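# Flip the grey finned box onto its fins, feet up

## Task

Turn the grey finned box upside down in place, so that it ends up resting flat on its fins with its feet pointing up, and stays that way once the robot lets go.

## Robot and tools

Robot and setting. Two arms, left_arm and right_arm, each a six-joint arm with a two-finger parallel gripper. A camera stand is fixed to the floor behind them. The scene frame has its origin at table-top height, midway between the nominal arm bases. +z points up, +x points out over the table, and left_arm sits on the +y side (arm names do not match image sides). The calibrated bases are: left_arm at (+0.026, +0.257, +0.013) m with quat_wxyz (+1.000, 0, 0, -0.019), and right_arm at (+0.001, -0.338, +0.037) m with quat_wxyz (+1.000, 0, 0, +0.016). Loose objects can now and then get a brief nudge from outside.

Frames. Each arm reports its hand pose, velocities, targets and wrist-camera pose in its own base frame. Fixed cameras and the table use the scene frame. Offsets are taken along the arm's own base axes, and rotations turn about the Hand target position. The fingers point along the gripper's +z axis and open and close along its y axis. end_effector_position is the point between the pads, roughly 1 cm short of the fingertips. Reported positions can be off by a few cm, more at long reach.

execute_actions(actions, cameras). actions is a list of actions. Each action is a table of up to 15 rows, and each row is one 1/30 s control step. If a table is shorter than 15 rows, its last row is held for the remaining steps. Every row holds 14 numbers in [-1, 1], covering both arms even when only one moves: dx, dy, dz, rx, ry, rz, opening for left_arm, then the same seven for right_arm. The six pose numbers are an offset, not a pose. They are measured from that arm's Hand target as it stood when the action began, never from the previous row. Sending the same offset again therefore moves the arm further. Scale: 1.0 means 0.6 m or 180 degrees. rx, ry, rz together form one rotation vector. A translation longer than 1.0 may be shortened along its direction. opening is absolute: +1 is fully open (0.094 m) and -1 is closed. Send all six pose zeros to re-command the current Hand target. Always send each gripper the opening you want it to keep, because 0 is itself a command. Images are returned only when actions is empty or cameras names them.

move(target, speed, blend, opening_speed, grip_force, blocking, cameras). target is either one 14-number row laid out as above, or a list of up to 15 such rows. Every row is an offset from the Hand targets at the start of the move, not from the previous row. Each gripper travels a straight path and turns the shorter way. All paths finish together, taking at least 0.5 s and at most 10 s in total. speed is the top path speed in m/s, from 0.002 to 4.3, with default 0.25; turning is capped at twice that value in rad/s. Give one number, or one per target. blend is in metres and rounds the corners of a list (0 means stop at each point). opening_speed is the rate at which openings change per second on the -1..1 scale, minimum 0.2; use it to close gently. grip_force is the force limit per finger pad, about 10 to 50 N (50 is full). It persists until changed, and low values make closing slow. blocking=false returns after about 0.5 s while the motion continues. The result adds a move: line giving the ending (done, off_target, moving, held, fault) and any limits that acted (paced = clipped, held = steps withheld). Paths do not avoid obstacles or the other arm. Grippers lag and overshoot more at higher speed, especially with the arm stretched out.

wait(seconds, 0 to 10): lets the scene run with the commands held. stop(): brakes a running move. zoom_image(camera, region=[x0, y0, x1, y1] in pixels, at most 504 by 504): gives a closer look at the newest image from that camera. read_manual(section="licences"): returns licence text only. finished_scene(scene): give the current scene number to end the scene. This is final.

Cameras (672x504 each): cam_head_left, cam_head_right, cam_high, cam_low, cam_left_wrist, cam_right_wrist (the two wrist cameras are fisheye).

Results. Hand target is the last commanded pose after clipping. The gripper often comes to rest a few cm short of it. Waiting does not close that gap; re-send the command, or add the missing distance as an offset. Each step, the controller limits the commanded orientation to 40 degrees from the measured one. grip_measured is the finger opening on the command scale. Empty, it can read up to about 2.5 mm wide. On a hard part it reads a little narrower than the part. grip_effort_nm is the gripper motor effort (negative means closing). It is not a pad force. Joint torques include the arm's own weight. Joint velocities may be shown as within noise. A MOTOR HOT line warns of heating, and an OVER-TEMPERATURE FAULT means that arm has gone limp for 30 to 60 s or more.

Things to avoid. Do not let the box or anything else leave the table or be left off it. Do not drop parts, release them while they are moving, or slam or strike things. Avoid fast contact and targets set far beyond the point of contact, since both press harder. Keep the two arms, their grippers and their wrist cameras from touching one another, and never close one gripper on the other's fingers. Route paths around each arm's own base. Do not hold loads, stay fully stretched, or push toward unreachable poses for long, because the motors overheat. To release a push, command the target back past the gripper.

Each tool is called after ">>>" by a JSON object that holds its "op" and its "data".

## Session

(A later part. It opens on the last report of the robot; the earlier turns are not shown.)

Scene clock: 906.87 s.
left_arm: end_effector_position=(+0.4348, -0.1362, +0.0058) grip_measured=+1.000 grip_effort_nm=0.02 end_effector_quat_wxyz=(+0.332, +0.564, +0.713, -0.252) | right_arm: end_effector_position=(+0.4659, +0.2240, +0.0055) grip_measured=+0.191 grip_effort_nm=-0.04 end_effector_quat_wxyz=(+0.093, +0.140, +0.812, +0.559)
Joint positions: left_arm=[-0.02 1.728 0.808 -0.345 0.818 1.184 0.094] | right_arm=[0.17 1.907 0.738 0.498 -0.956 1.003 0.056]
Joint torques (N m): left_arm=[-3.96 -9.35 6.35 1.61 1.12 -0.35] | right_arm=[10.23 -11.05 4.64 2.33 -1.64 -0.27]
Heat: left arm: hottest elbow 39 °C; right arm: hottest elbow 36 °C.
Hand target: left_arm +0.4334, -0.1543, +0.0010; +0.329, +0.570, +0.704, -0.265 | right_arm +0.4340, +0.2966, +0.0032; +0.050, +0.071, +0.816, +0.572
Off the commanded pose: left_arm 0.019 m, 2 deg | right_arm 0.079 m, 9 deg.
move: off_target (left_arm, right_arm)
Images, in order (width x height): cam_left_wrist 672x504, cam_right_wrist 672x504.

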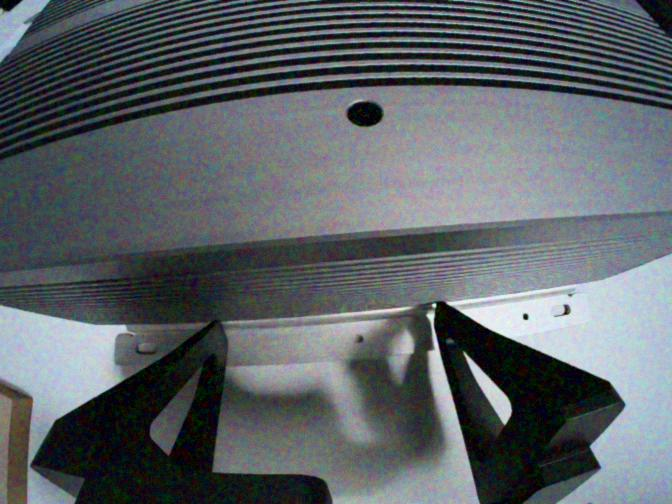

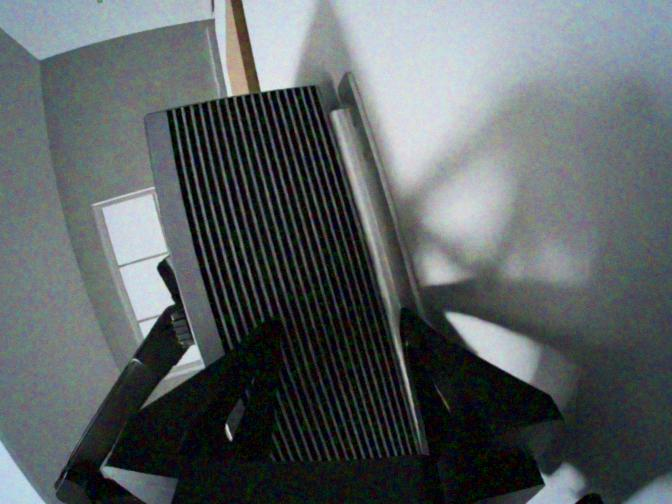

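>>> {"op": "move", "data": {"target": [0.008,-0.06,0,0,0,0,1,-0.03,0.0,0.08,0,0,0,0.19], "speed": 0.06}}

>>> {"op": "move", "data": {"target": [0,-0.02,0,0,0,0,1,-0.01,0.01,0.06,0,0,0,0.19], "speed": 0.06, "cameras": ["cam_right_wrist","cam_left_wrist","cam_low"]}}

Scene clock: 916.60 s.
left_arm: end_effector_position=(+0.4342, -0.1374, +0.0045) grip_measured=+1.000 grip_effort_nm=0.02 end_effector_quat_wxyz=(+0.328, +0.548, +0.727, -0.252) | right_arm: end_effector_position=(+0.4509, +0.2196, +0.0075) grip_measured=+0.189 grip_effort_nm=0.03 end_effector_quat_wxyz=(+0.075, +0.183, +0.821, +0.535)
Joint positions: left_arm=[-0.027 1.723 0.797 -0.321 0.804 1.127 0.094] | right_arm=[0.18 1.842 0.697 0.416 -0.895 1.042 0.056]
Joint torques (N m): left_arm=[-10.4 -9 7.02 3.7 0.74 -0.84] | right_arm=[10.99 -17.26 4.23 2.14 -4.03 -0.49]
Heat: left arm: hottest elbow 40 °C; right arm: hottest elbow 36 °C.
Hand target: left_arm +0.4381, -0.1903, +0.0010; +0.329, +0.570, +0.704, -0.266 | right_arm +0.4160, +0.2965, +0.0512; +0.050, +0.071, +0.816, +0.572
Off the commanded pose: left_arm 0.053 m, 4 deg | right_arm 0.095 m, 14 deg.
move: off_target (left_arm, right_arm)

Scene clock: 918.07 s.
left_arm: end_effector_position=(+0.4371, -0.1428, +0.0037) grip_measured=+1.000 grip_effort_nm=0.02 end_effector_quat_wxyz=(+0.329, +0.552, +0.728, -0.238) | right_arm: end_effector_position=(+0.4392, +0.2232, +0.0446) grip_measured=+0.189 grip_effort_nm=0.06 end_effector_quat_wxyz=(+0.074, +0.182, +0.821, +0.536)
Joint positions: left_arm=[-0.047 1.718 0.791 -0.286 0.774 1.103 0.094] | right_arm=[0.193 1.714 0.671 0.325 -0.889 1.056 0.056]
Joint torques (N m): left_arm=[-10.81 -8.47 7.45 3.29 1.46 -0.96] | right_arm=[10.34 -15.33 6.41 2.13 -3.64 -0.4]
Heat: left arm: hottest elbow 40 °C; right arm: hottest elbow 35 °C.
Hand target: left_arm +0.4381, -0.2023, +0.0010; +0.329, +0.570, +0.704, -0.266 | right_arm +0.4101, +0.3024, +0.0872; +0.050, +0.072, +0.816, +0.572
Off the commanded pose: left_arm 0.060 m, 5 deg | right_arm 0.095 m, 14 deg.
move: off_target (left_arm, right_arm)
Images, in order (width x height): cam_low 672x504, cam_left_wrist 672x504, cam_right_wrist 672x504.

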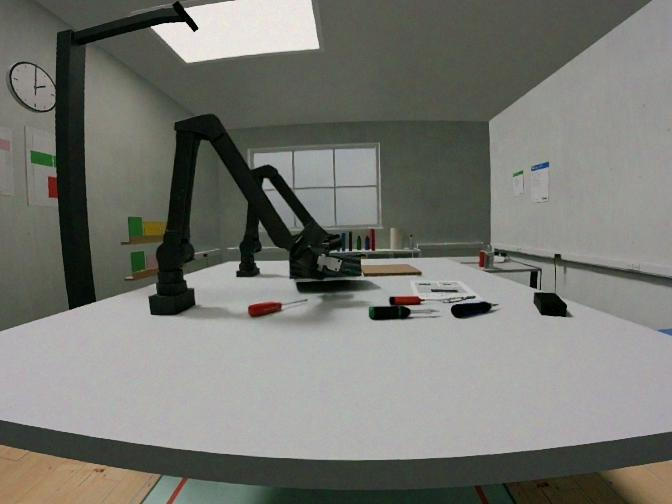

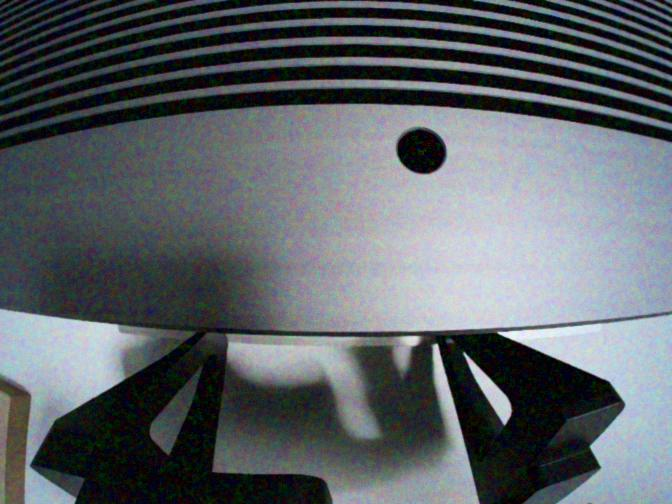

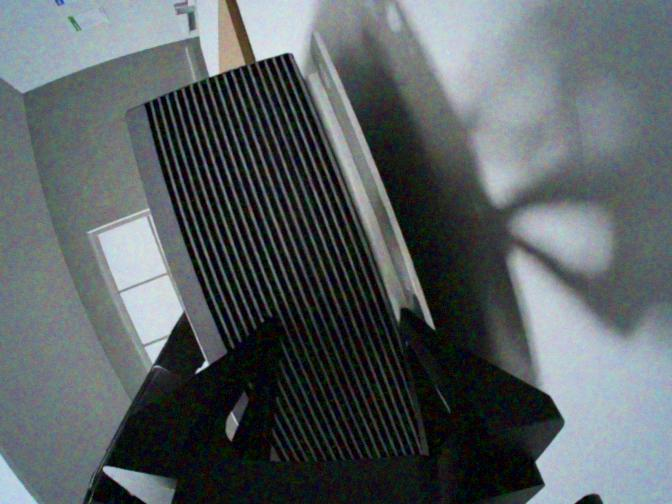

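>>> {"op": "move", "data": {"target": [0,0,0.013,0,0,0,1,-0.01,0.04,0.085,-0.055,0.0097,0,0.19], "speed": 0.06, "cameras": ["cam_right_wrist","cam_left_wrist","cam_low"]}}

>>> {"op": "zoom_image", "data": {"camera": "cam_right_wrist", "region": [230, 220, 480, 440]}}

Scene clock: 937.07 s.
left_arm: end_effector_position=(+0.4364, -0.1466, +0.0064) grip_measured=+1.000 grip_effort_nm=0.02 end_effector_quat_wxyz=(+0.331, +0.553, +0.725, -0.241) | right_arm: end_effector_position=(+0.4257, +0.2403, +0.0917) grip_measured=+0.189 grip_effort_nm=0.06 end_effector_quat_wxyz=(+0.056, +0.194, +0.866, +0.458)
Joint positions: left_arm=[-0.054 1.714 0.791 -0.285 0.781 1.098 0.094] | right_arm=[0.275 1.516 0.754 -0.119 -0.731 0.989 0.056]
Joint torques (N m): left_arm=[-10.46 -9.47 7.83 2.65 1.14 -0.95] | right_arm=[11.34 -12.45 10.78 1.68 -3.36 -0.56]
Heat: left arm: hottest elbow 41 °C; right arm: hottest wrist yaw 43 °C.
Hand target: left_arm +0.4381, -0.2024, +0.0088; +0.329, +0.570, +0.704, -0.265 | right_arm +0.4041, +0.3265, +0.1382; +0.044, +0.076, +0.863, +0.498
Off the commanded pose: left_arm 0.056 m, 4 deg | right_arm 0.100 m, 14 deg.
move: off_target (left_arm, right_arm)
Images, in order (width x height): cam_low 672x504, cam_left_wrist 672x504, cam_right_wrist 672x504.

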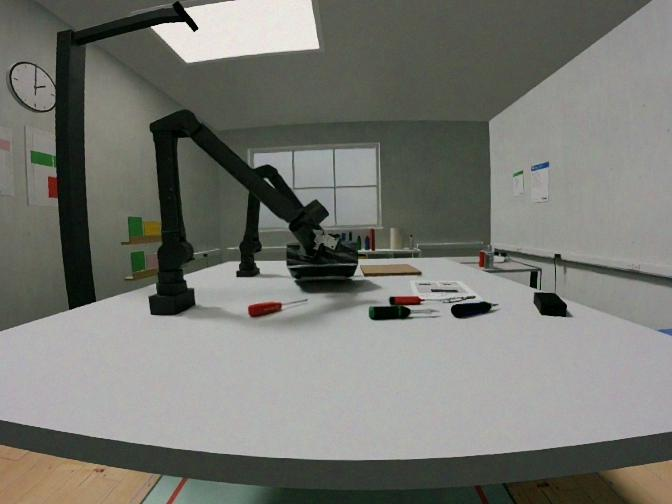

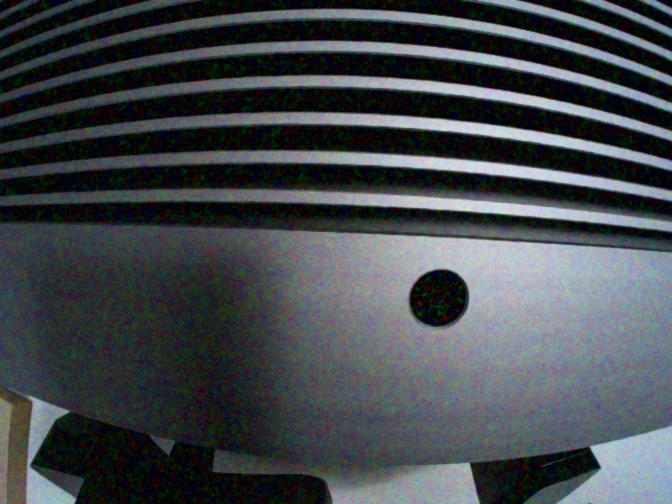

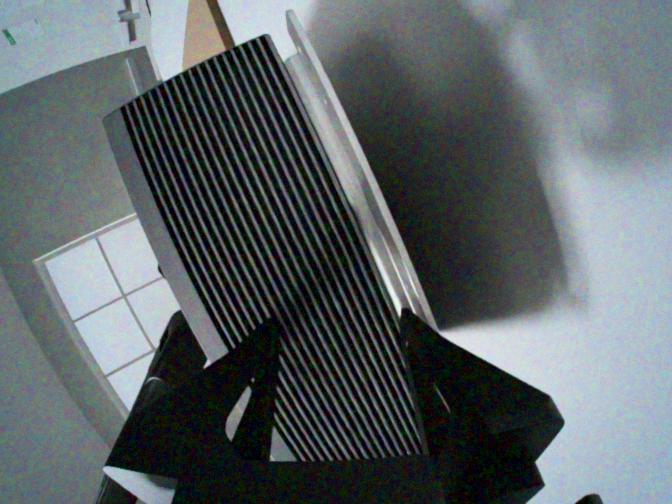

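Scaled by 2.016 from the camera's 672x504 image, which has a finer 960x720 frame.

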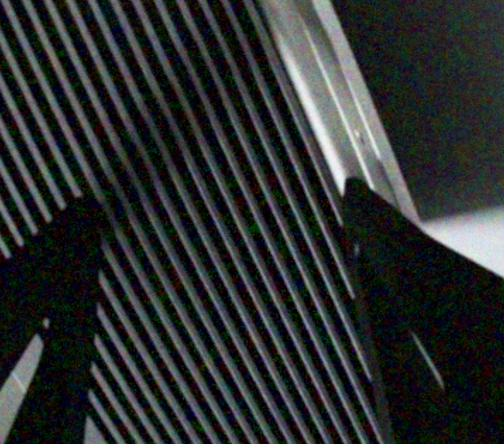

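>>> {"op": "move", "data": {"target": [0,0,0,0,0,0,1,0,-0.005,0.012,-0.082,0.0145,0,0.19], "speed": 0.06, "cameras": ["cam_right_wrist"]}}

>>> {"op": "zoom_image", "data": {"camera": "cam_right_wrist", "region": [230, 220, 480, 440]}}

Scene clock: 963.30 s.
left_arm: end_effector_position=(+0.4353, -0.1497, +0.0065) grip_measured=+1.000 grip_effort_nm=0.02 end_effector_quat_wxyz=(+0.331, +0.555, +0.723, -0.243) | right_arm: end_effector_position=(+0.4182, +0.2318, +0.0982) grip_measured=+0.188 grip_effort_nm=0.07 end_effector_quat_wxyz=(+0.036, +0.195, +0.923, +0.330)
Joint positions: left_arm=[-0.061 1.714 0.791 -0.285 0.782 1.098 0.094] | right_arm=[0.323 1.483 0.891 -0.532 -0.527 0.862 0.056]
Joint torques (N m): left_arm=[-9.93 -9.47 7.9 2.69 1.09 -0.96] | right_arm=[11.81 -11.87 12.18 1.5 -3.7 -0.51]
Heat: left arm: hottest elbow 42 °C; right arm: hottest wrist yaw 48 °C.
Hand target: left_arm +0.4381, -0.2023, +0.0089; +0.329, +0.570, +0.704, -0.266 | right_arm +0.4041, +0.3234, +0.1453; +0.033, +0.081, +0.920, +0.381
Off the commanded pose: left_arm 0.053 m, 4 deg | right_arm 0.104 m, 14 deg.
move: off_target (left_arm, right_arm)
Images, in order (width x height): cam_right_wrist 672x504.

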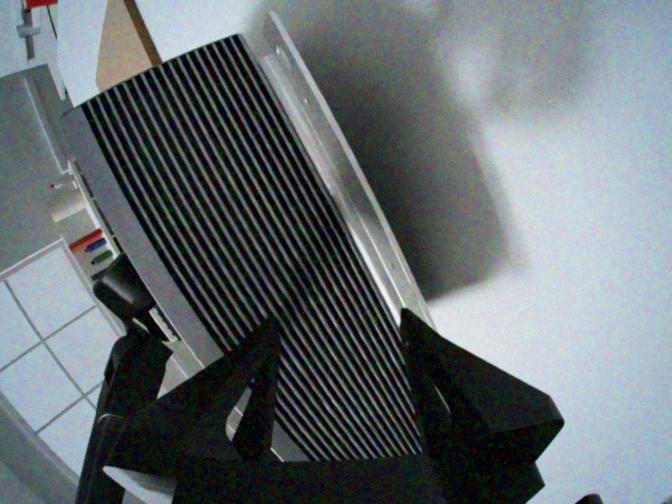

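Scaled by 2.016 from the camera's 672x504 image, which has a finer 960x720 frame.

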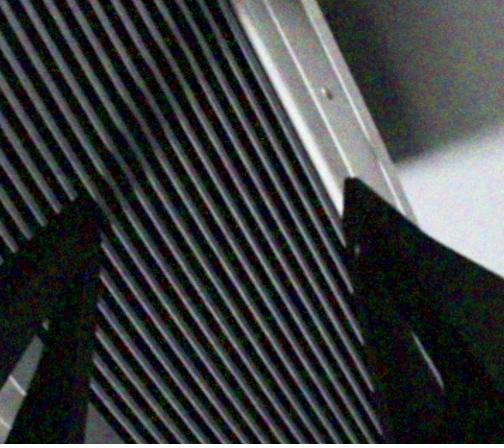

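>>> {"op": "move", "data": {"target": [0,0,0,0,0,0,1,-0.0085,-0.018,-0.0155,0,0,0,0.82], "speed": 0.0075, "opening_speed": 0.31, "cameras": ["cam_right_wrist"]}}

>>> {"op": "zoom_image", "data": {"camera": "cam_right_wrist", "region": [230, 220, 480, 440]}}

Scene clock: 975.17 s.
left_arm: end_effector_position=(+0.4359, -0.1494, +0.0057) grip_measured=+1.000 grip_effort_nm=0.02 end_effector_quat_wxyz=(+0.334, +0.569, +0.714, -0.234) | right_arm: end_effector_position=(+0.4172, +0.2312, +0.0990) grip_measured=+0.815 grip_effort_nm=0.22 end_effector_quat_wxyz=(+0.037, +0.191, +0.924, +0.329)
Joint positions: left_arm=[-0.061 1.714 0.791 -0.283 0.776 1.135 0.094] | right_arm=[0.323 1.479 0.891 -0.538 -0.525 0.852 0.085]
Joint torques (N m): left_arm=[-9.76 -9.52 8.1 2.29 1.33 -1.29] | right_arm=[10.05 -12.16 10.19 2.24 -3.98 -0.59]
Heat: left arm: hottest elbow 42 °C; right arm: hottest wrist yaw 52 °C.
Hand target: left_arm +0.4380, -0.2024, +0.0088; +0.329, +0.570, +0.704, -0.266 | right_arm +0.3989, +0.3126, +0.1360; +0.033, +0.081, +0.920, +0.381
Off the commanded pose: left_arm 0.053 m, 4 deg | right_arm 0.091 m, 14 deg.
move: off_target (left_arm, right_arm)
Images, in order (width x height): cam_right_wrist 672x504.

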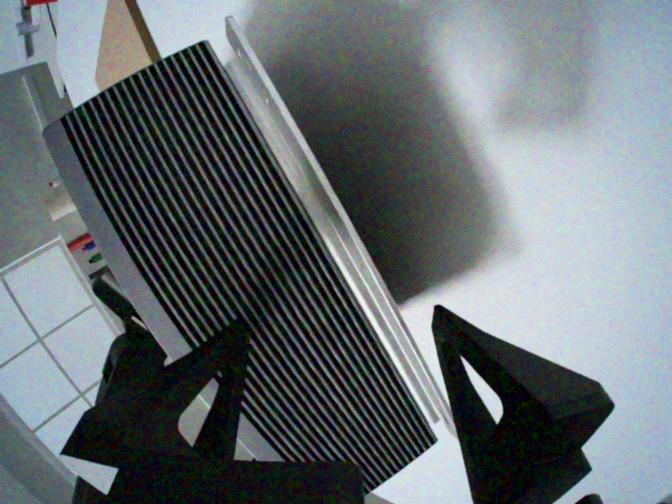

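Scaled by 2.016 from the camera's 672x504 image, which has a finer 960x720 frame.

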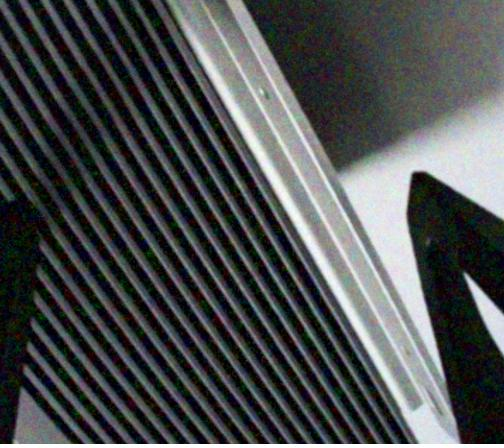

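>>> {"op": "move", "data": {"target": [0,0,0,0,0,0,1,0.004,0.02,-0.022,0.1368,-0.0242,0,0.82], "speed": 0.1, "cameras": ["cam_right_wrist","cam_low"]}}

>>> {"op": "zoom_image", "data": {"camera": "cam_low", "region": [270, 220, 400, 310]}}

Scene clock: 986.67 s.
left_arm: end_effector_position=(+0.4340, -0.1512, +0.0007) grip_measured=+1.000 grip_effort_nm=0.02 end_effector_quat_wxyz=(+0.329, +0.567, +0.717, -0.237) | right_arm: end_effector_position=(+0.4246, +0.2711, +0.1181) grip_measured=+0.820 grip_effort_nm=0.00 end_effector_quat_wxyz=(+0.076, +0.139, +0.816, +0.556)
Joint positions: left_arm=[-0.067 1.725 0.789 -0.278 0.773 1.124 0.094] | right_arm=[0.302 1.544 0.699 0.236 -0.868 1.114 0.085]
Joint torques (N m): left_arm=[-9.47 -10.11 8.23 2.17 1.46 -1.2] | right_arm=[7.53 -8.06 7.64 2.74 -1.91 -0.32]
Heat: left arm: hottest elbow 42 °C; right arm: hottest wrist yaw 55 °C.
Hand target: left_arm +0.4380, -0.2024, +0.0088; +0.329, +0.570, +0.704, -0.266 | right_arm +0.4014, +0.3247, +0.1229; +0.050, +0.071, +0.816, +0.572
Off the commanded pose: left_arm 0.052 m, 4 deg | right_arm 0.059 m, 8 deg.
move: off_target (left_arm, right_arm)
Images, in order (width x height): cam_low 672x504, cam_right_wrist 672x504.

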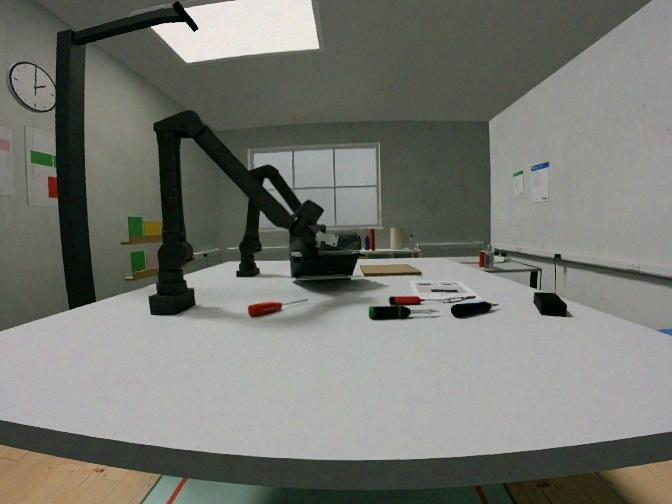

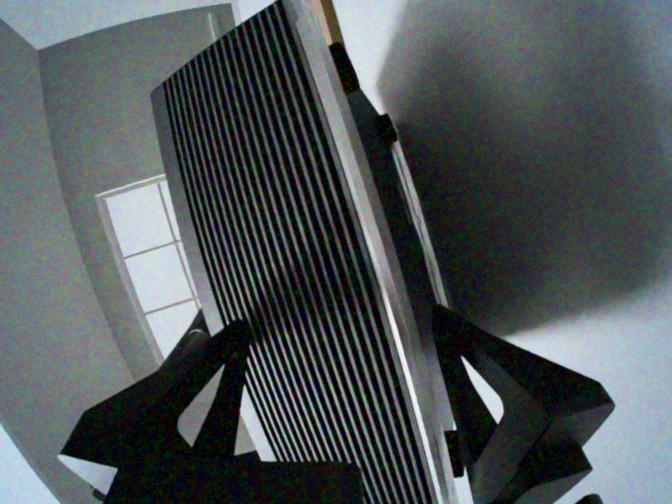

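Scaled by 3.877.

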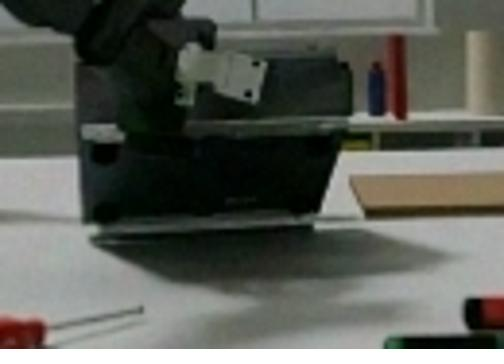

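>>> {"op": "move", "data": {"target": [0,0,0,0,0,0,1,0.006,0.012,0.048,0,0,0,-0.36], "speed": 0.0075, "opening_speed": 0.31, "cameras": ["cam_right_wrist","cam_low"]}}

>>> {"op": "zoom_image", "data": {"camera": "cam_right_wrist", "region": [230, 220, 480, 440]}}

Scene clock: 1023.60 s.
left_arm: end_effector_position=(+0.4344, -0.1516, +0.0006) grip_measured=+1.000 grip_effort_nm=0.02 end_effector_quat_wxyz=(+0.330, +0.566, +0.718, -0.236) | right_arm: end_effector_position=(+0.4210, +0.2716, +0.1279) grip_measured=+0.405 grip_effort_nm=-0.96 end_effector_quat_wxyz=(+0.078, +0.129, +0.819, +0.554)
Joint positions: left_arm=[-0.068 1.725 0.788 -0.273 0.771 1.12 0.094] | right_arm=[0.305 1.514 0.704 0.192 -0.871 1.089 0.066]
Joint torques (N m): left_arm=[-9.35 -10.05 8.25 2.06 1.53 -1.16] | right_arm=[8.76 -9.52 10.29 1.21 -1.39 0.09]
Heat: left arm: hottest elbow 41 °C; right arm: hottest wrist yaw 43 °C.
Hand target: left_arm +0.4382, -0.2023, +0.0088; +0.329, +0.570, +0.704, -0.265 | right_arm +0.4050, +0.3319, +0.1518; +0.050, +0.071, +0.816, +0.572
Off the commanded pose: left_arm 0.052 m, 4 deg | right_arm 0.067 m, 8 deg.
move: off_target (left_arm, right_arm)
Images, in order (width x height): cam_low 672x504, cam_right_wrist 672x504.

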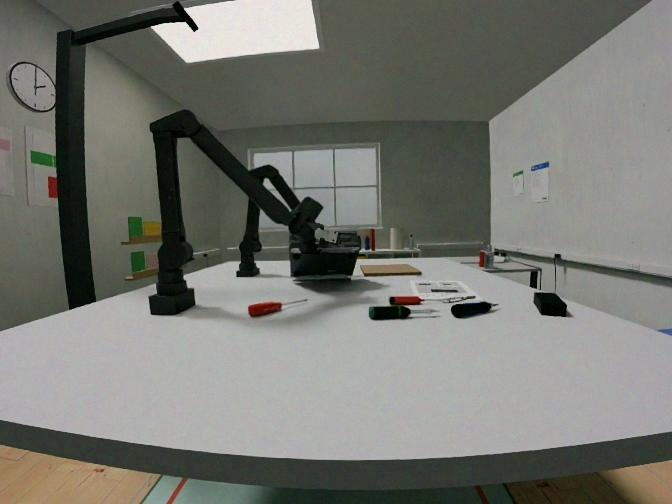

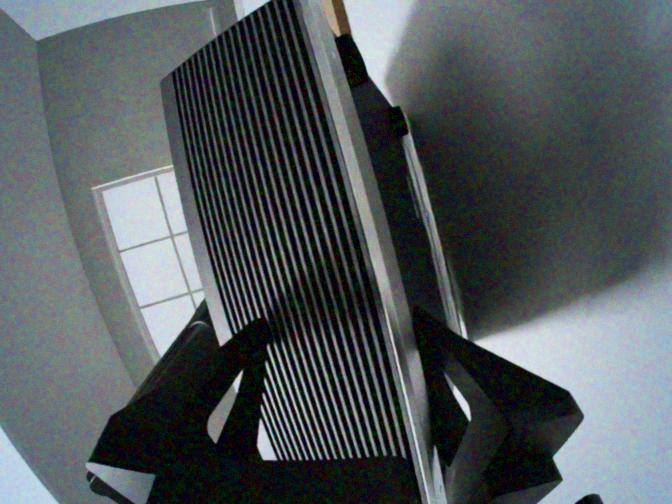

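Scaled by 2.016 from the camera's 672x504 image, which has a finer 960x720 frame.

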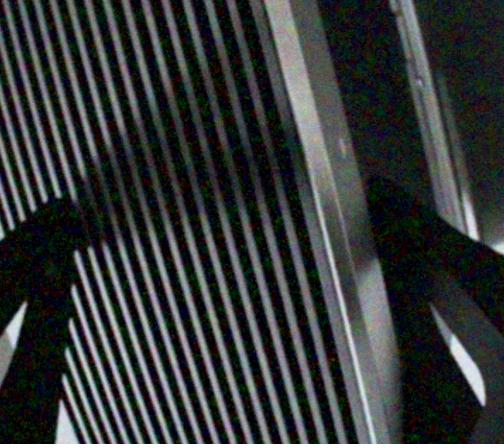

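>>> {"op": "move", "data": {"target": [-0.003,0.065,0,0,0,0,1,0.015,-0.06,0,0,0,0,0.41], "speed": 0.03, "cameras": ["cam_right_wrist","cam_low"]}}

>>> {"op": "zoom_image", "data": {"camera": "cam_right_wrist", "region": [200, 180, 500, 480]}}

>>> {"op": "zoom_image", "data": {"camera": "cam_low", "region": [270, 220, 400, 310]}}

Scene clock: 1038.10 s.
left_arm: end_effector_position=(+0.4272, -0.1498, -0.0002) grip_measured=+1.000 grip_effort_nm=0.02 end_effector_quat_wxyz=(+0.329, +0.578, +0.705, -0.247) | right_arm: end_effector_position=(+0.4080, +0.2710, +0.1268) grip_measured=+0.409 grip_effort_nm=0.04 end_effector_quat_wxyz=(+0.044, +0.117, +0.822, +0.556)
Joint positions: left_arm=[-0.057 1.729 0.788 -0.31 0.799 1.181 0.094] | right_arm=[0.298 1.507 0.711 0.107 -0.935 1.047 0.066]
Joint torques (N m): left_arm=[-2.73 -10.4 8.5 0.29 1.58 -0.66] | right_arm=[2.49 -9.58 10.48 1.43 -1.52 -0.35]
Heat: left arm: hottest elbow 41 °C; right arm: hottest wrist yaw 41 °C.
Hand target: left_arm +0.4363, -0.1634, +0.0087; +0.328, +0.571, +0.704, -0.266 | right_arm +0.4140, +0.2959, +0.1517; +0.050, +0.071, +0.816, +0.572
Off the commanded pose: left_arm 0.019 m, 2 deg | right_arm 0.036 m, 6 deg.
move: off_target (left_arm, right_arm)
Images, in order (width x height): cam_low 672x504, cam_right_wrist 672x504.

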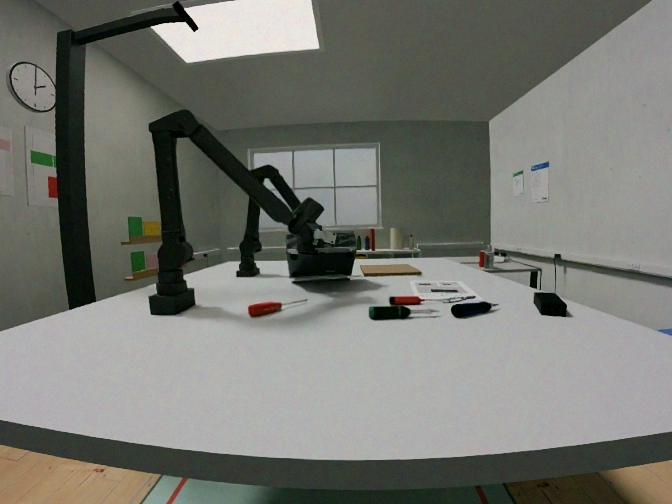

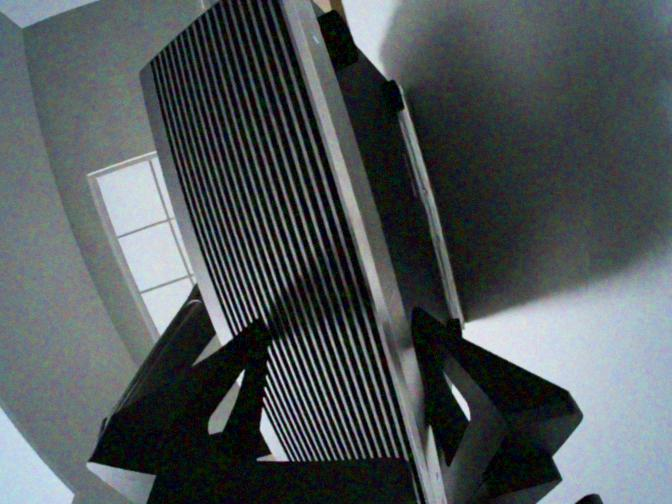

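Scaled by 1.680 from the camera's 672x504 image, which has a finer 960x720 frame.

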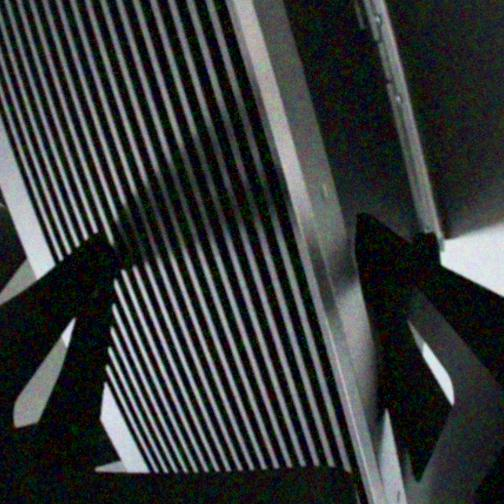

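Scaled by 3.877.

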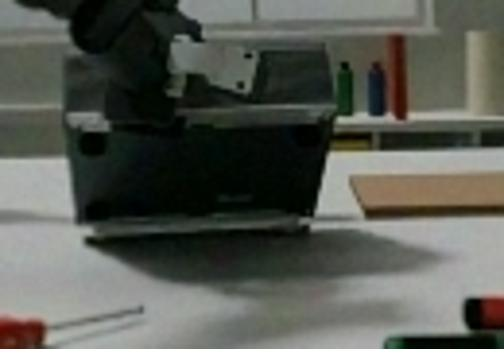

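>>> {"op": "move", "data": {"target": [0,0,0,0,0,0,1,-0.01,-0.05,0.005,0,0,0,0.5], "speed": 0.03, "cameras": ["cam_right_wrist","cam_low"]}}

>>> {"op": "zoom_image", "data": {"camera": "cam_right_wrist", "region": [200, 180, 500, 480]}}

Scene clock: 1059.33 s.
left_arm: end_effector_position=(+0.4238, -0.1530, +0.0008) grip_measured=+1.000 grip_effort_nm=0.02 end_effector_quat_wxyz=(+0.326, +0.573, +0.707, -0.258) | right_arm: end_effector_position=(+0.3993, +0.2606, +0.1214) grip_measured=+0.500 grip_effort_nm=-0.02 end_effector_quat_wxyz=(+0.031, +0.096, +0.826, +0.555)
Joint positions: left_arm=[-0.061 1.729 0.788 -0.322 0.813 1.168 0.094] | right_arm=[0.269 1.507 0.711 0.026 -0.989 0.949 0.07]
Joint torques (N m): left_arm=[-2.43 -10.46 8.53 0.72 1.06 -0.5] | right_arm=[-0.91 -12.86 8.81 1.36 -1.47 -0.12]
Heat: left arm: hottest elbow 40 °C; right arm: hottest elbow 40 °C.
Hand target: left_arm +0.4363, -0.1634, +0.0088; +0.329, +0.570, +0.704, -0.266 | right_arm +0.4079, +0.2659, +0.1546; +0.050, +0.071, +0.816, +0.572
Off the commanded pose: left_arm 0.018 m, 1 deg | right_arm 0.035 m, 4 deg.
move: off_target (left_arm, right_arm)
Images, in order (width x height): cam_low 672x504, cam_right_wrist 672x504.

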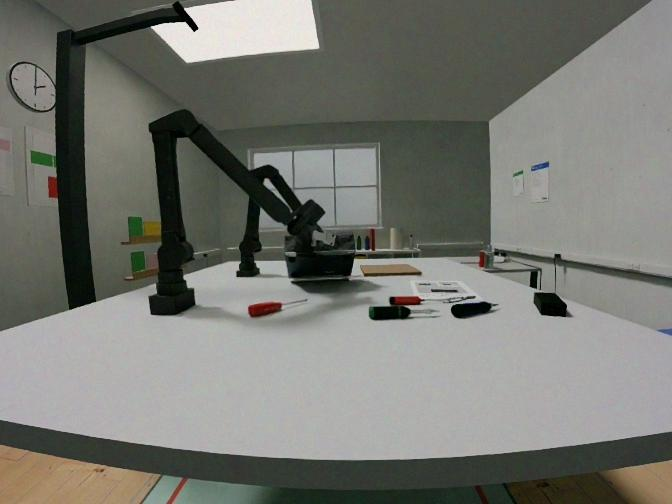

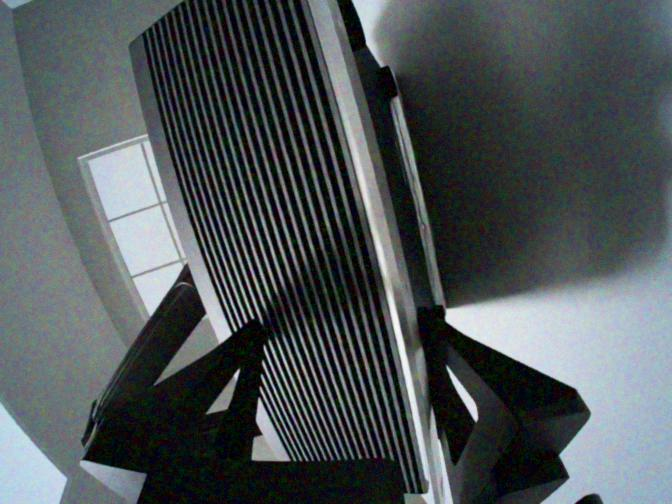

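Scaled by 1.680 from the camera's 672x504 image, which has a finer 960x720 frame.

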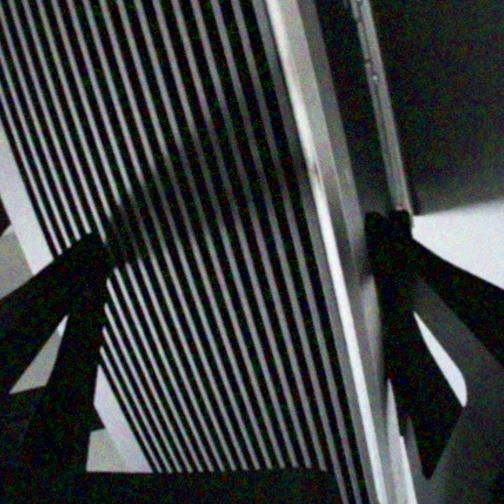

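>>> {"op": "move", "data": {"target": [0,0,0,0,0,0,1,0.0,-0.005,0.018,0,0,0,0.1], "speed": 0.0075, "opening_speed": 0.25, "cameras": ["cam_right_wrist","cam_low"]}}

>>> {"op": "zoom_image", "data": {"camera": "cam_right_wrist", "region": [200, 180, 500, 480]}}

Scene clock: 1067.07 s.
left_arm: end_effector_position=(+0.4235, -0.1529, +0.0006) grip_measured=+1.000 grip_effort_nm=0.02 end_effector_quat_wxyz=(+0.326, +0.576, +0.704, -0.257) | right_arm: end_effector_position=(+0.3935, +0.2582, +0.1262) grip_measured=+0.101 grip_effort_nm=-0.06 end_effector_quat_wxyz=(+0.027, +0.090, +0.828, +0.553)
Joint positions: left_arm=[-0.061 1.729 0.788 -0.324 0.813 1.178 0.094] | right_arm=[0.265 1.485 0.711 -0.024 -1 0.919 0.052]
Joint torques (N m): left_arm=[-2.37 -10.34 8.47 0.75 1.08 -0.6] | right_arm=[-1.08 -12.4 9.57 1.51 -1.24 0.1]
Heat: left arm: hottest elbow 40 °C; right arm: hottest elbow 40 °C.
Hand target: left_arm +0.4363, -0.1634, +0.0088; +0.329, +0.571, +0.704, -0.266 | right_arm +0.4079, +0.2628, +0.1655; +0.050, +0.071, +0.816, +0.572
Off the commanded pose: left_arm 0.018 m, 1 deg | right_arm 0.042 m, 4 deg.
move: off_target (left_arm, right_arm)
Images, in order (width x height): cam_low 672x504, cam_right_wrist 672x504.

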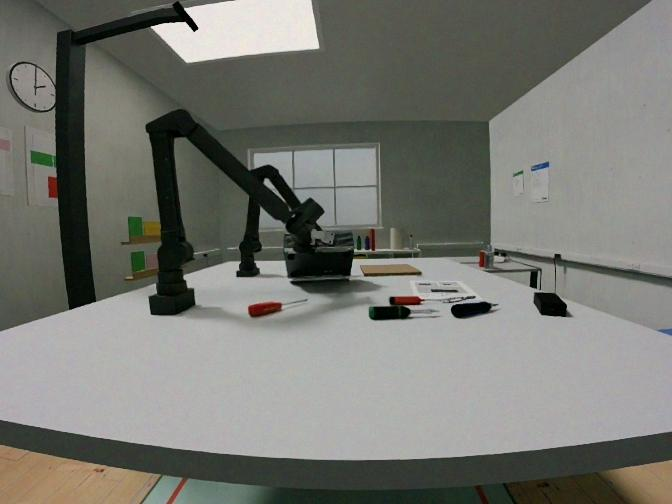

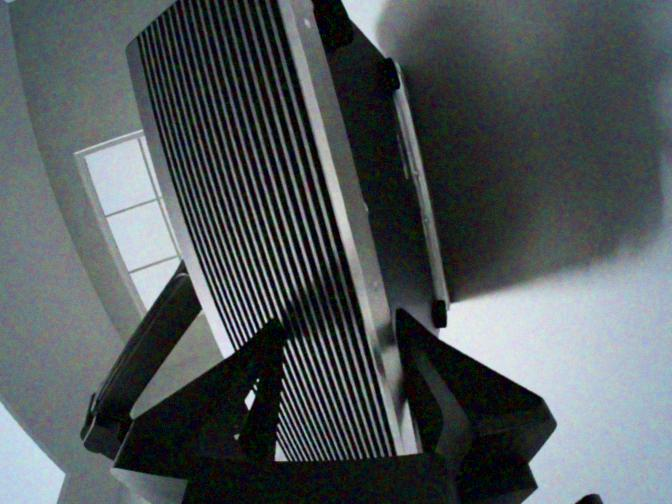

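Scaled by 1.680 from the camera's 672x504 image, which has a finer 960x720 frame.

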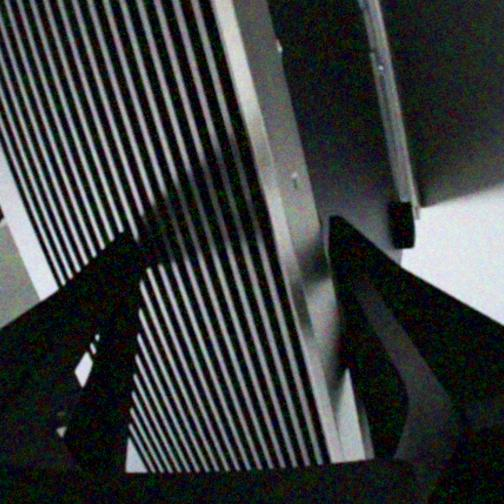

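>>> {"op": "move", "data": {"target": [0,0,0,0,0,0,1,0.0,-0.008,0.02,0,0,0,-0.4], "speed": 0.0075, "opening_speed": 0.25, "cameras": ["cam_right_wrist","cam_low"]}}

>>> {"op": "zoom_image", "data": {"camera": "cam_right_wrist", "region": [200, 180, 500, 480]}}

Scene clock: 1073.60 s.
left_arm: end_effector_position=(+0.4235, -0.1530, +0.0006) grip_measured=+1.000 grip_effort_nm=0.02 end_effector_quat_wxyz=(+0.326, +0.577, +0.704, -0.257) | right_arm: end_effector_position=(+0.3879, +0.2552, +0.1334) grip_measured=-0.263 grip_effort_nm=-0.99 end_effector_quat_wxyz=(+0.024, +0.085, +0.829, +0.552)
Joint positions: left_arm=[-0.061 1.729 0.788 -0.324 0.812 1.179 0.094] | right_arm=[0.26 1.457 0.711 -0.074 -1.01 0.893 0.035]
Joint torques (N m): left_arm=[-2.37 -10.52 8.47 0.79 1.1 -0.62] | right_arm=[-1.32 -13.33 10.74 1.43 -1.2 0.17]
Heat: left arm: hottest elbow 41 °C; right arm: hottest elbow 40 °C.
Hand target: left_arm +0.4363, -0.1634, +0.0088; +0.329, +0.570, +0.704, -0.266 | right_arm +0.4080, +0.2580, +0.1775; +0.050, +0.071, +0.816, +0.572
Off the commanded pose: left_arm 0.018 m, 1 deg | right_arm 0.049 m, 4 deg.
move: off_target (left_arm, right_arm)
Images, in order (width x height): cam_low 672x504, cam_right_wrist 672x504.

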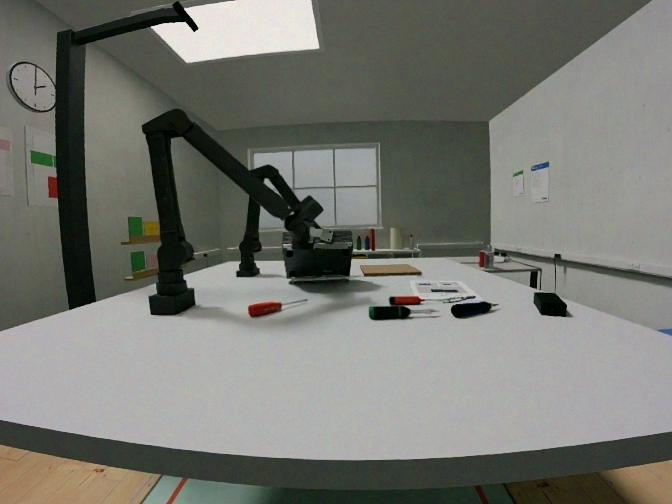

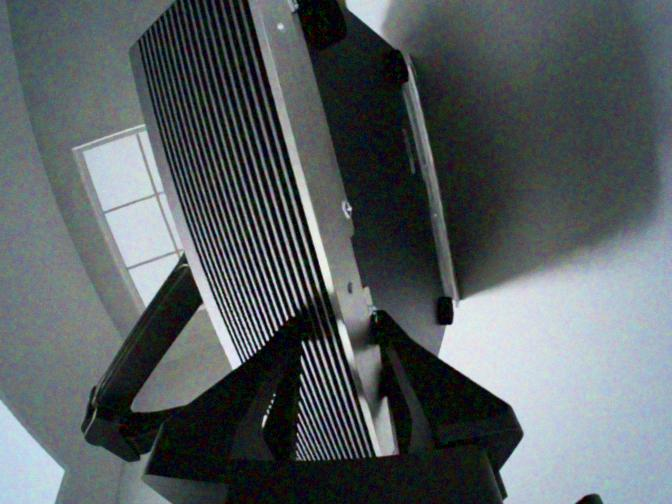

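Scaled by 1.680 from the camera's 672x504 image, which has a finer 960x720 frame.

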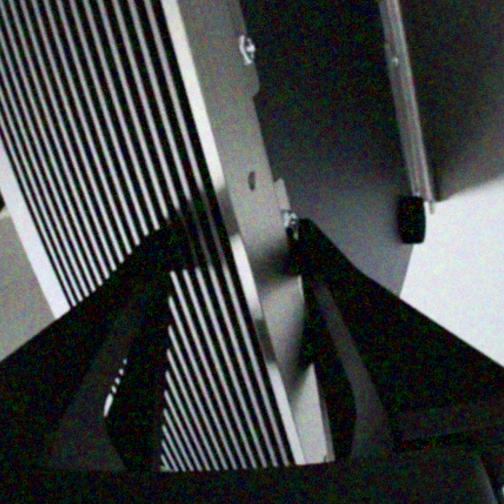

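>>> {"op": "move", "data": {"target": [0,0,0,0,0,0,1,-0.006,-0.035,0.006,0,0,0,-0.2], "speed": 0.02}}

>>> {"op": "move", "data": {"target": [0,0,0,0,0,0,1,0.0,0,0.008,0,0,0,-0.6], "speed": 0.0075, "opening_speed": 0.25, "cameras": ["cam_right_wrist","cam_low"]}}

>>> {"op": "zoom_image", "data": {"camera": "cam_right_wrist", "region": [200, 180, 500, 480]}}

Scene clock: 1085.27 s.
left_arm: end_effector_position=(+0.4249, -0.1574, +0.0034) grip_measured=+1.000 grip_effort_nm=0.02 end_effector_quat_wxyz=(+0.326, +0.570, +0.706, -0.264) | right_arm: end_effector_position=(+0.3820, +0.2428, +0.1314) grip_measured=-0.198 grip_effort_nm=-0.09 end_effector_quat_wxyz=(+0.006, +0.096, +0.831, +0.548)
Joint positions: left_arm=[-0.069 1.729 0.794 -0.324 0.821 1.152 0.094] | right_arm=[0.23 1.446 0.711 -0.16 -1.035 0.854 0.038]
Joint torques (N m): left_arm=[-1.73 -10.4 8.06 0.84 0.76 -0.31] | right_arm=[-3.14 -14.04 10.19 1.61 -1.71 -0.08]
Heat: left arm: hottest elbow 41 °C; right arm: hottest elbow 41 °C.
Hand target: left_arm +0.4362, -0.1634, +0.0087; +0.328, +0.570, +0.704, -0.266 | right_arm +0.4043, +0.2371, +0.1812; +0.050, +0.071, +0.816, +0.572
Off the commanded pose: left_arm 0.014 m, 0 deg | right_arm 0.055 m, 7 deg.
move: off_target (left_arm, right_arm)

Scene clock: 1087.17 s.
left_arm: end_effector_position=(+0.4249, -0.1575, +0.0033) grip_measured=+1.000 grip_effort_nm=0.02 end_effector_quat_wxyz=(+0.325, +0.570, +0.707, -0.264) | right_arm: end_effector_position=(+0.3797, +0.2394, +0.1413) grip_measured=-0.596 grip_effort_nm=-0.20 end_effector_quat_wxyz=(+0.010, +0.090, +0.829, +0.553)
Joint positions: left_arm=[-0.069 1.729 0.794 -0.324 0.82 1.151 0.094] | right_arm=[0.221 1.419 0.711 -0.184 -1.047 0.839 0.019]
Joint torques (N m): left_arm=[-1.73 -10.4 8.03 0.81 0.78 -0.35] | right_arm=[-2.49 -12.04 10.96 1.77 -1.25 0.02]
Heat: left arm: hottest elbow 41 °C; right arm: hottest elbow 41 °C.
Hand target: left_arm +0.4362, -0.1634, +0.0087; +0.328, +0.571, +0.704, -0.266 | right_arm +0.4043, +0.2371, +0.1860; +0.050, +0.071, +0.816, +0.572
Off the commanded pose: left_arm 0.014 m, 0 deg | right_arm 0.051 m, 6 deg.
move: off_target (left_arm, right_arm)
Images, in order (width x height): cam_low 672x504, cam_right_wrist 672x504.

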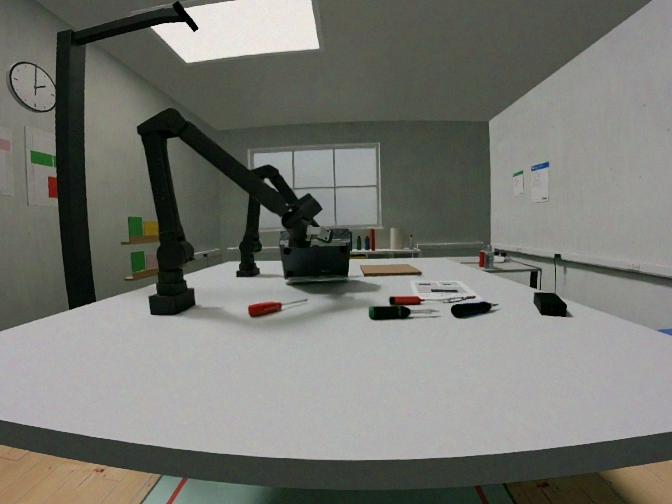

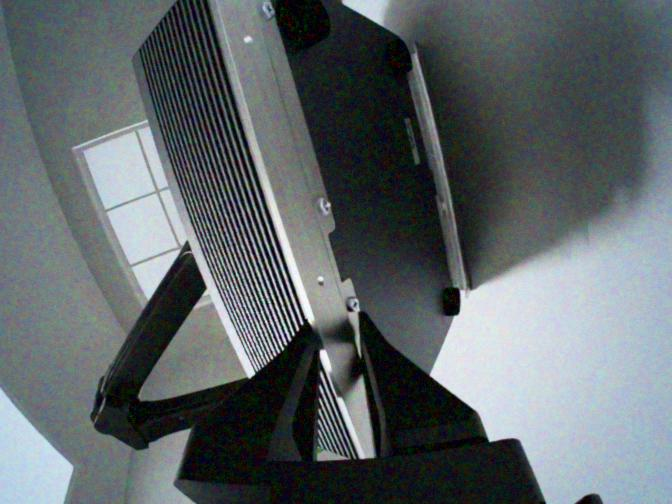

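Scaled by 1.680 from the camera's 672x504 image, which has a finer 960x720 frame.

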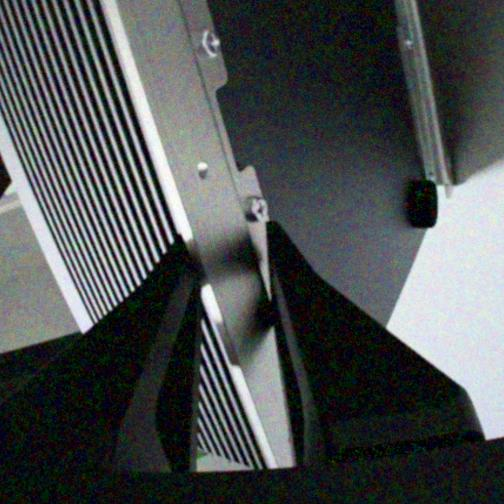

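>>> {"op": "move", "data": {"target": [0,0,0,0,0,0,1,0.0,0,0.009,0,0,0,-1], "speed": 0.0075, "opening_speed": 0.3, "cameras": ["cam_right_wrist","cam_low","cam_left_wrist"]}}

>>> {"op": "zoom_image", "data": {"camera": "cam_right_wrist", "region": [200, 180, 500, 480]}}

>>> {"op": "zoom_image", "data": {"camera": "cam_low", "region": [260, 210, 400, 310]}}

Scene clock: 1096.37 s.
left_arm: end_effector_position=(+0.4249, -0.1574, +0.0032) grip_measured=+1.000 grip_effort_nm=0.02 end_effector_quat_wxyz=(+0.325, +0.570, +0.707, -0.264) | right_arm: end_effector_position=(+0.3795, +0.2386, +0.1416) grip_measured=-0.708 grip_effort_nm=-1.04 end_effector_quat_wxyz=(+0.021, +0.076, +0.831, +0.551)
Joint positions: left_arm=[-0.069 1.729 0.794 -0.324 0.82 1.152 0.094] | right_arm=[0.22 1.416 0.711 -0.19 -1.044 0.802 0.014]
Joint torques (N m): left_arm=[-1.61 -10.29 8.12 0.81 0.8 -0.35] | right_arm=[-2.2 -13.63 11.55 1.31 -1.41 0.4]
Heat: left arm: hottest elbow 41 °C; right arm: hottest elbow 42 °C.
Hand target: left_arm +0.4362, -0.1634, +0.0087; +0.328, +0.571, +0.704, -0.266 | right_arm +0.4044, +0.2370, +0.1913; +0.050, +0.071, +0.816, +0.572
Off the commanded pose: left_arm 0.014 m, 1 deg | right_arm 0.056 m, 5 deg.
move: off_target (left_arm, right_arm)
Images, in order (width x height): cam_low 672x504, cam_left_wrist 672x504, cam_right_wrist 672x504.

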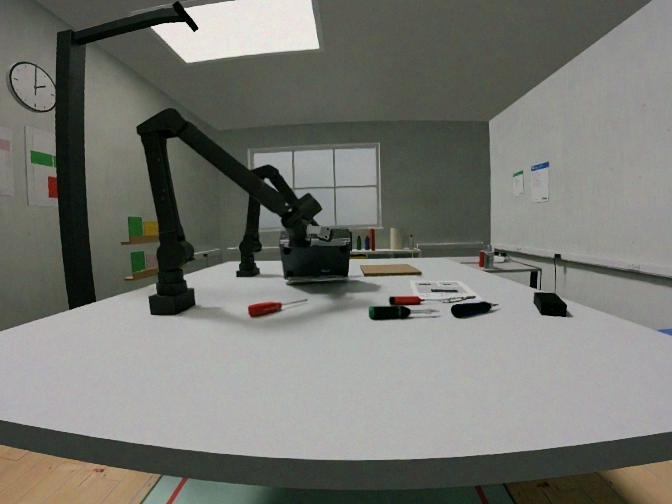

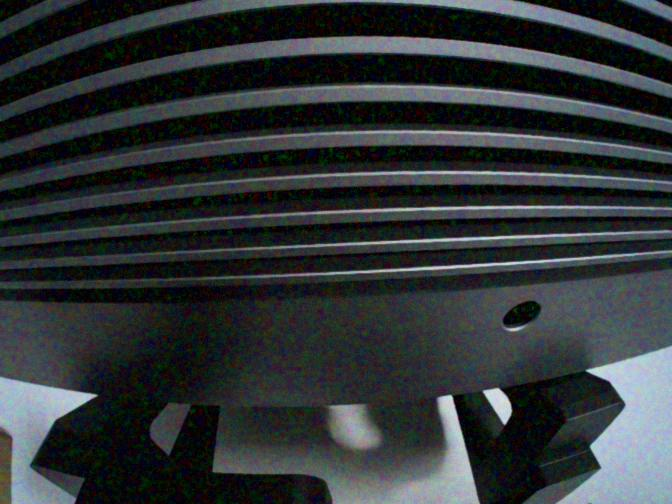

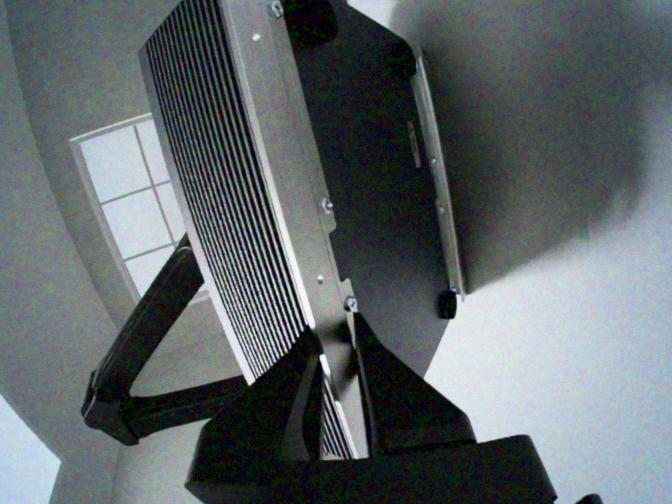

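Scaled by 1.680 from the camera's 672x504 image, which has a finer 960x720 frame.

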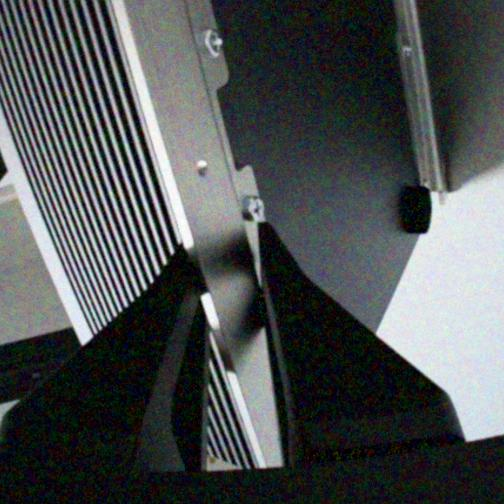

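Scaled by 3.600.

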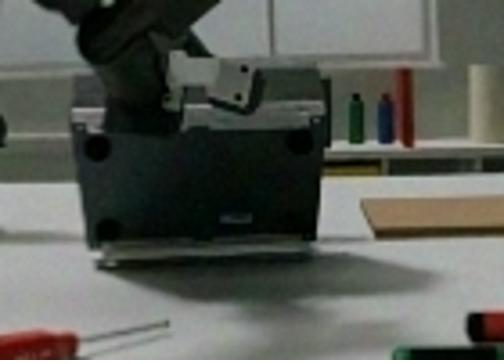

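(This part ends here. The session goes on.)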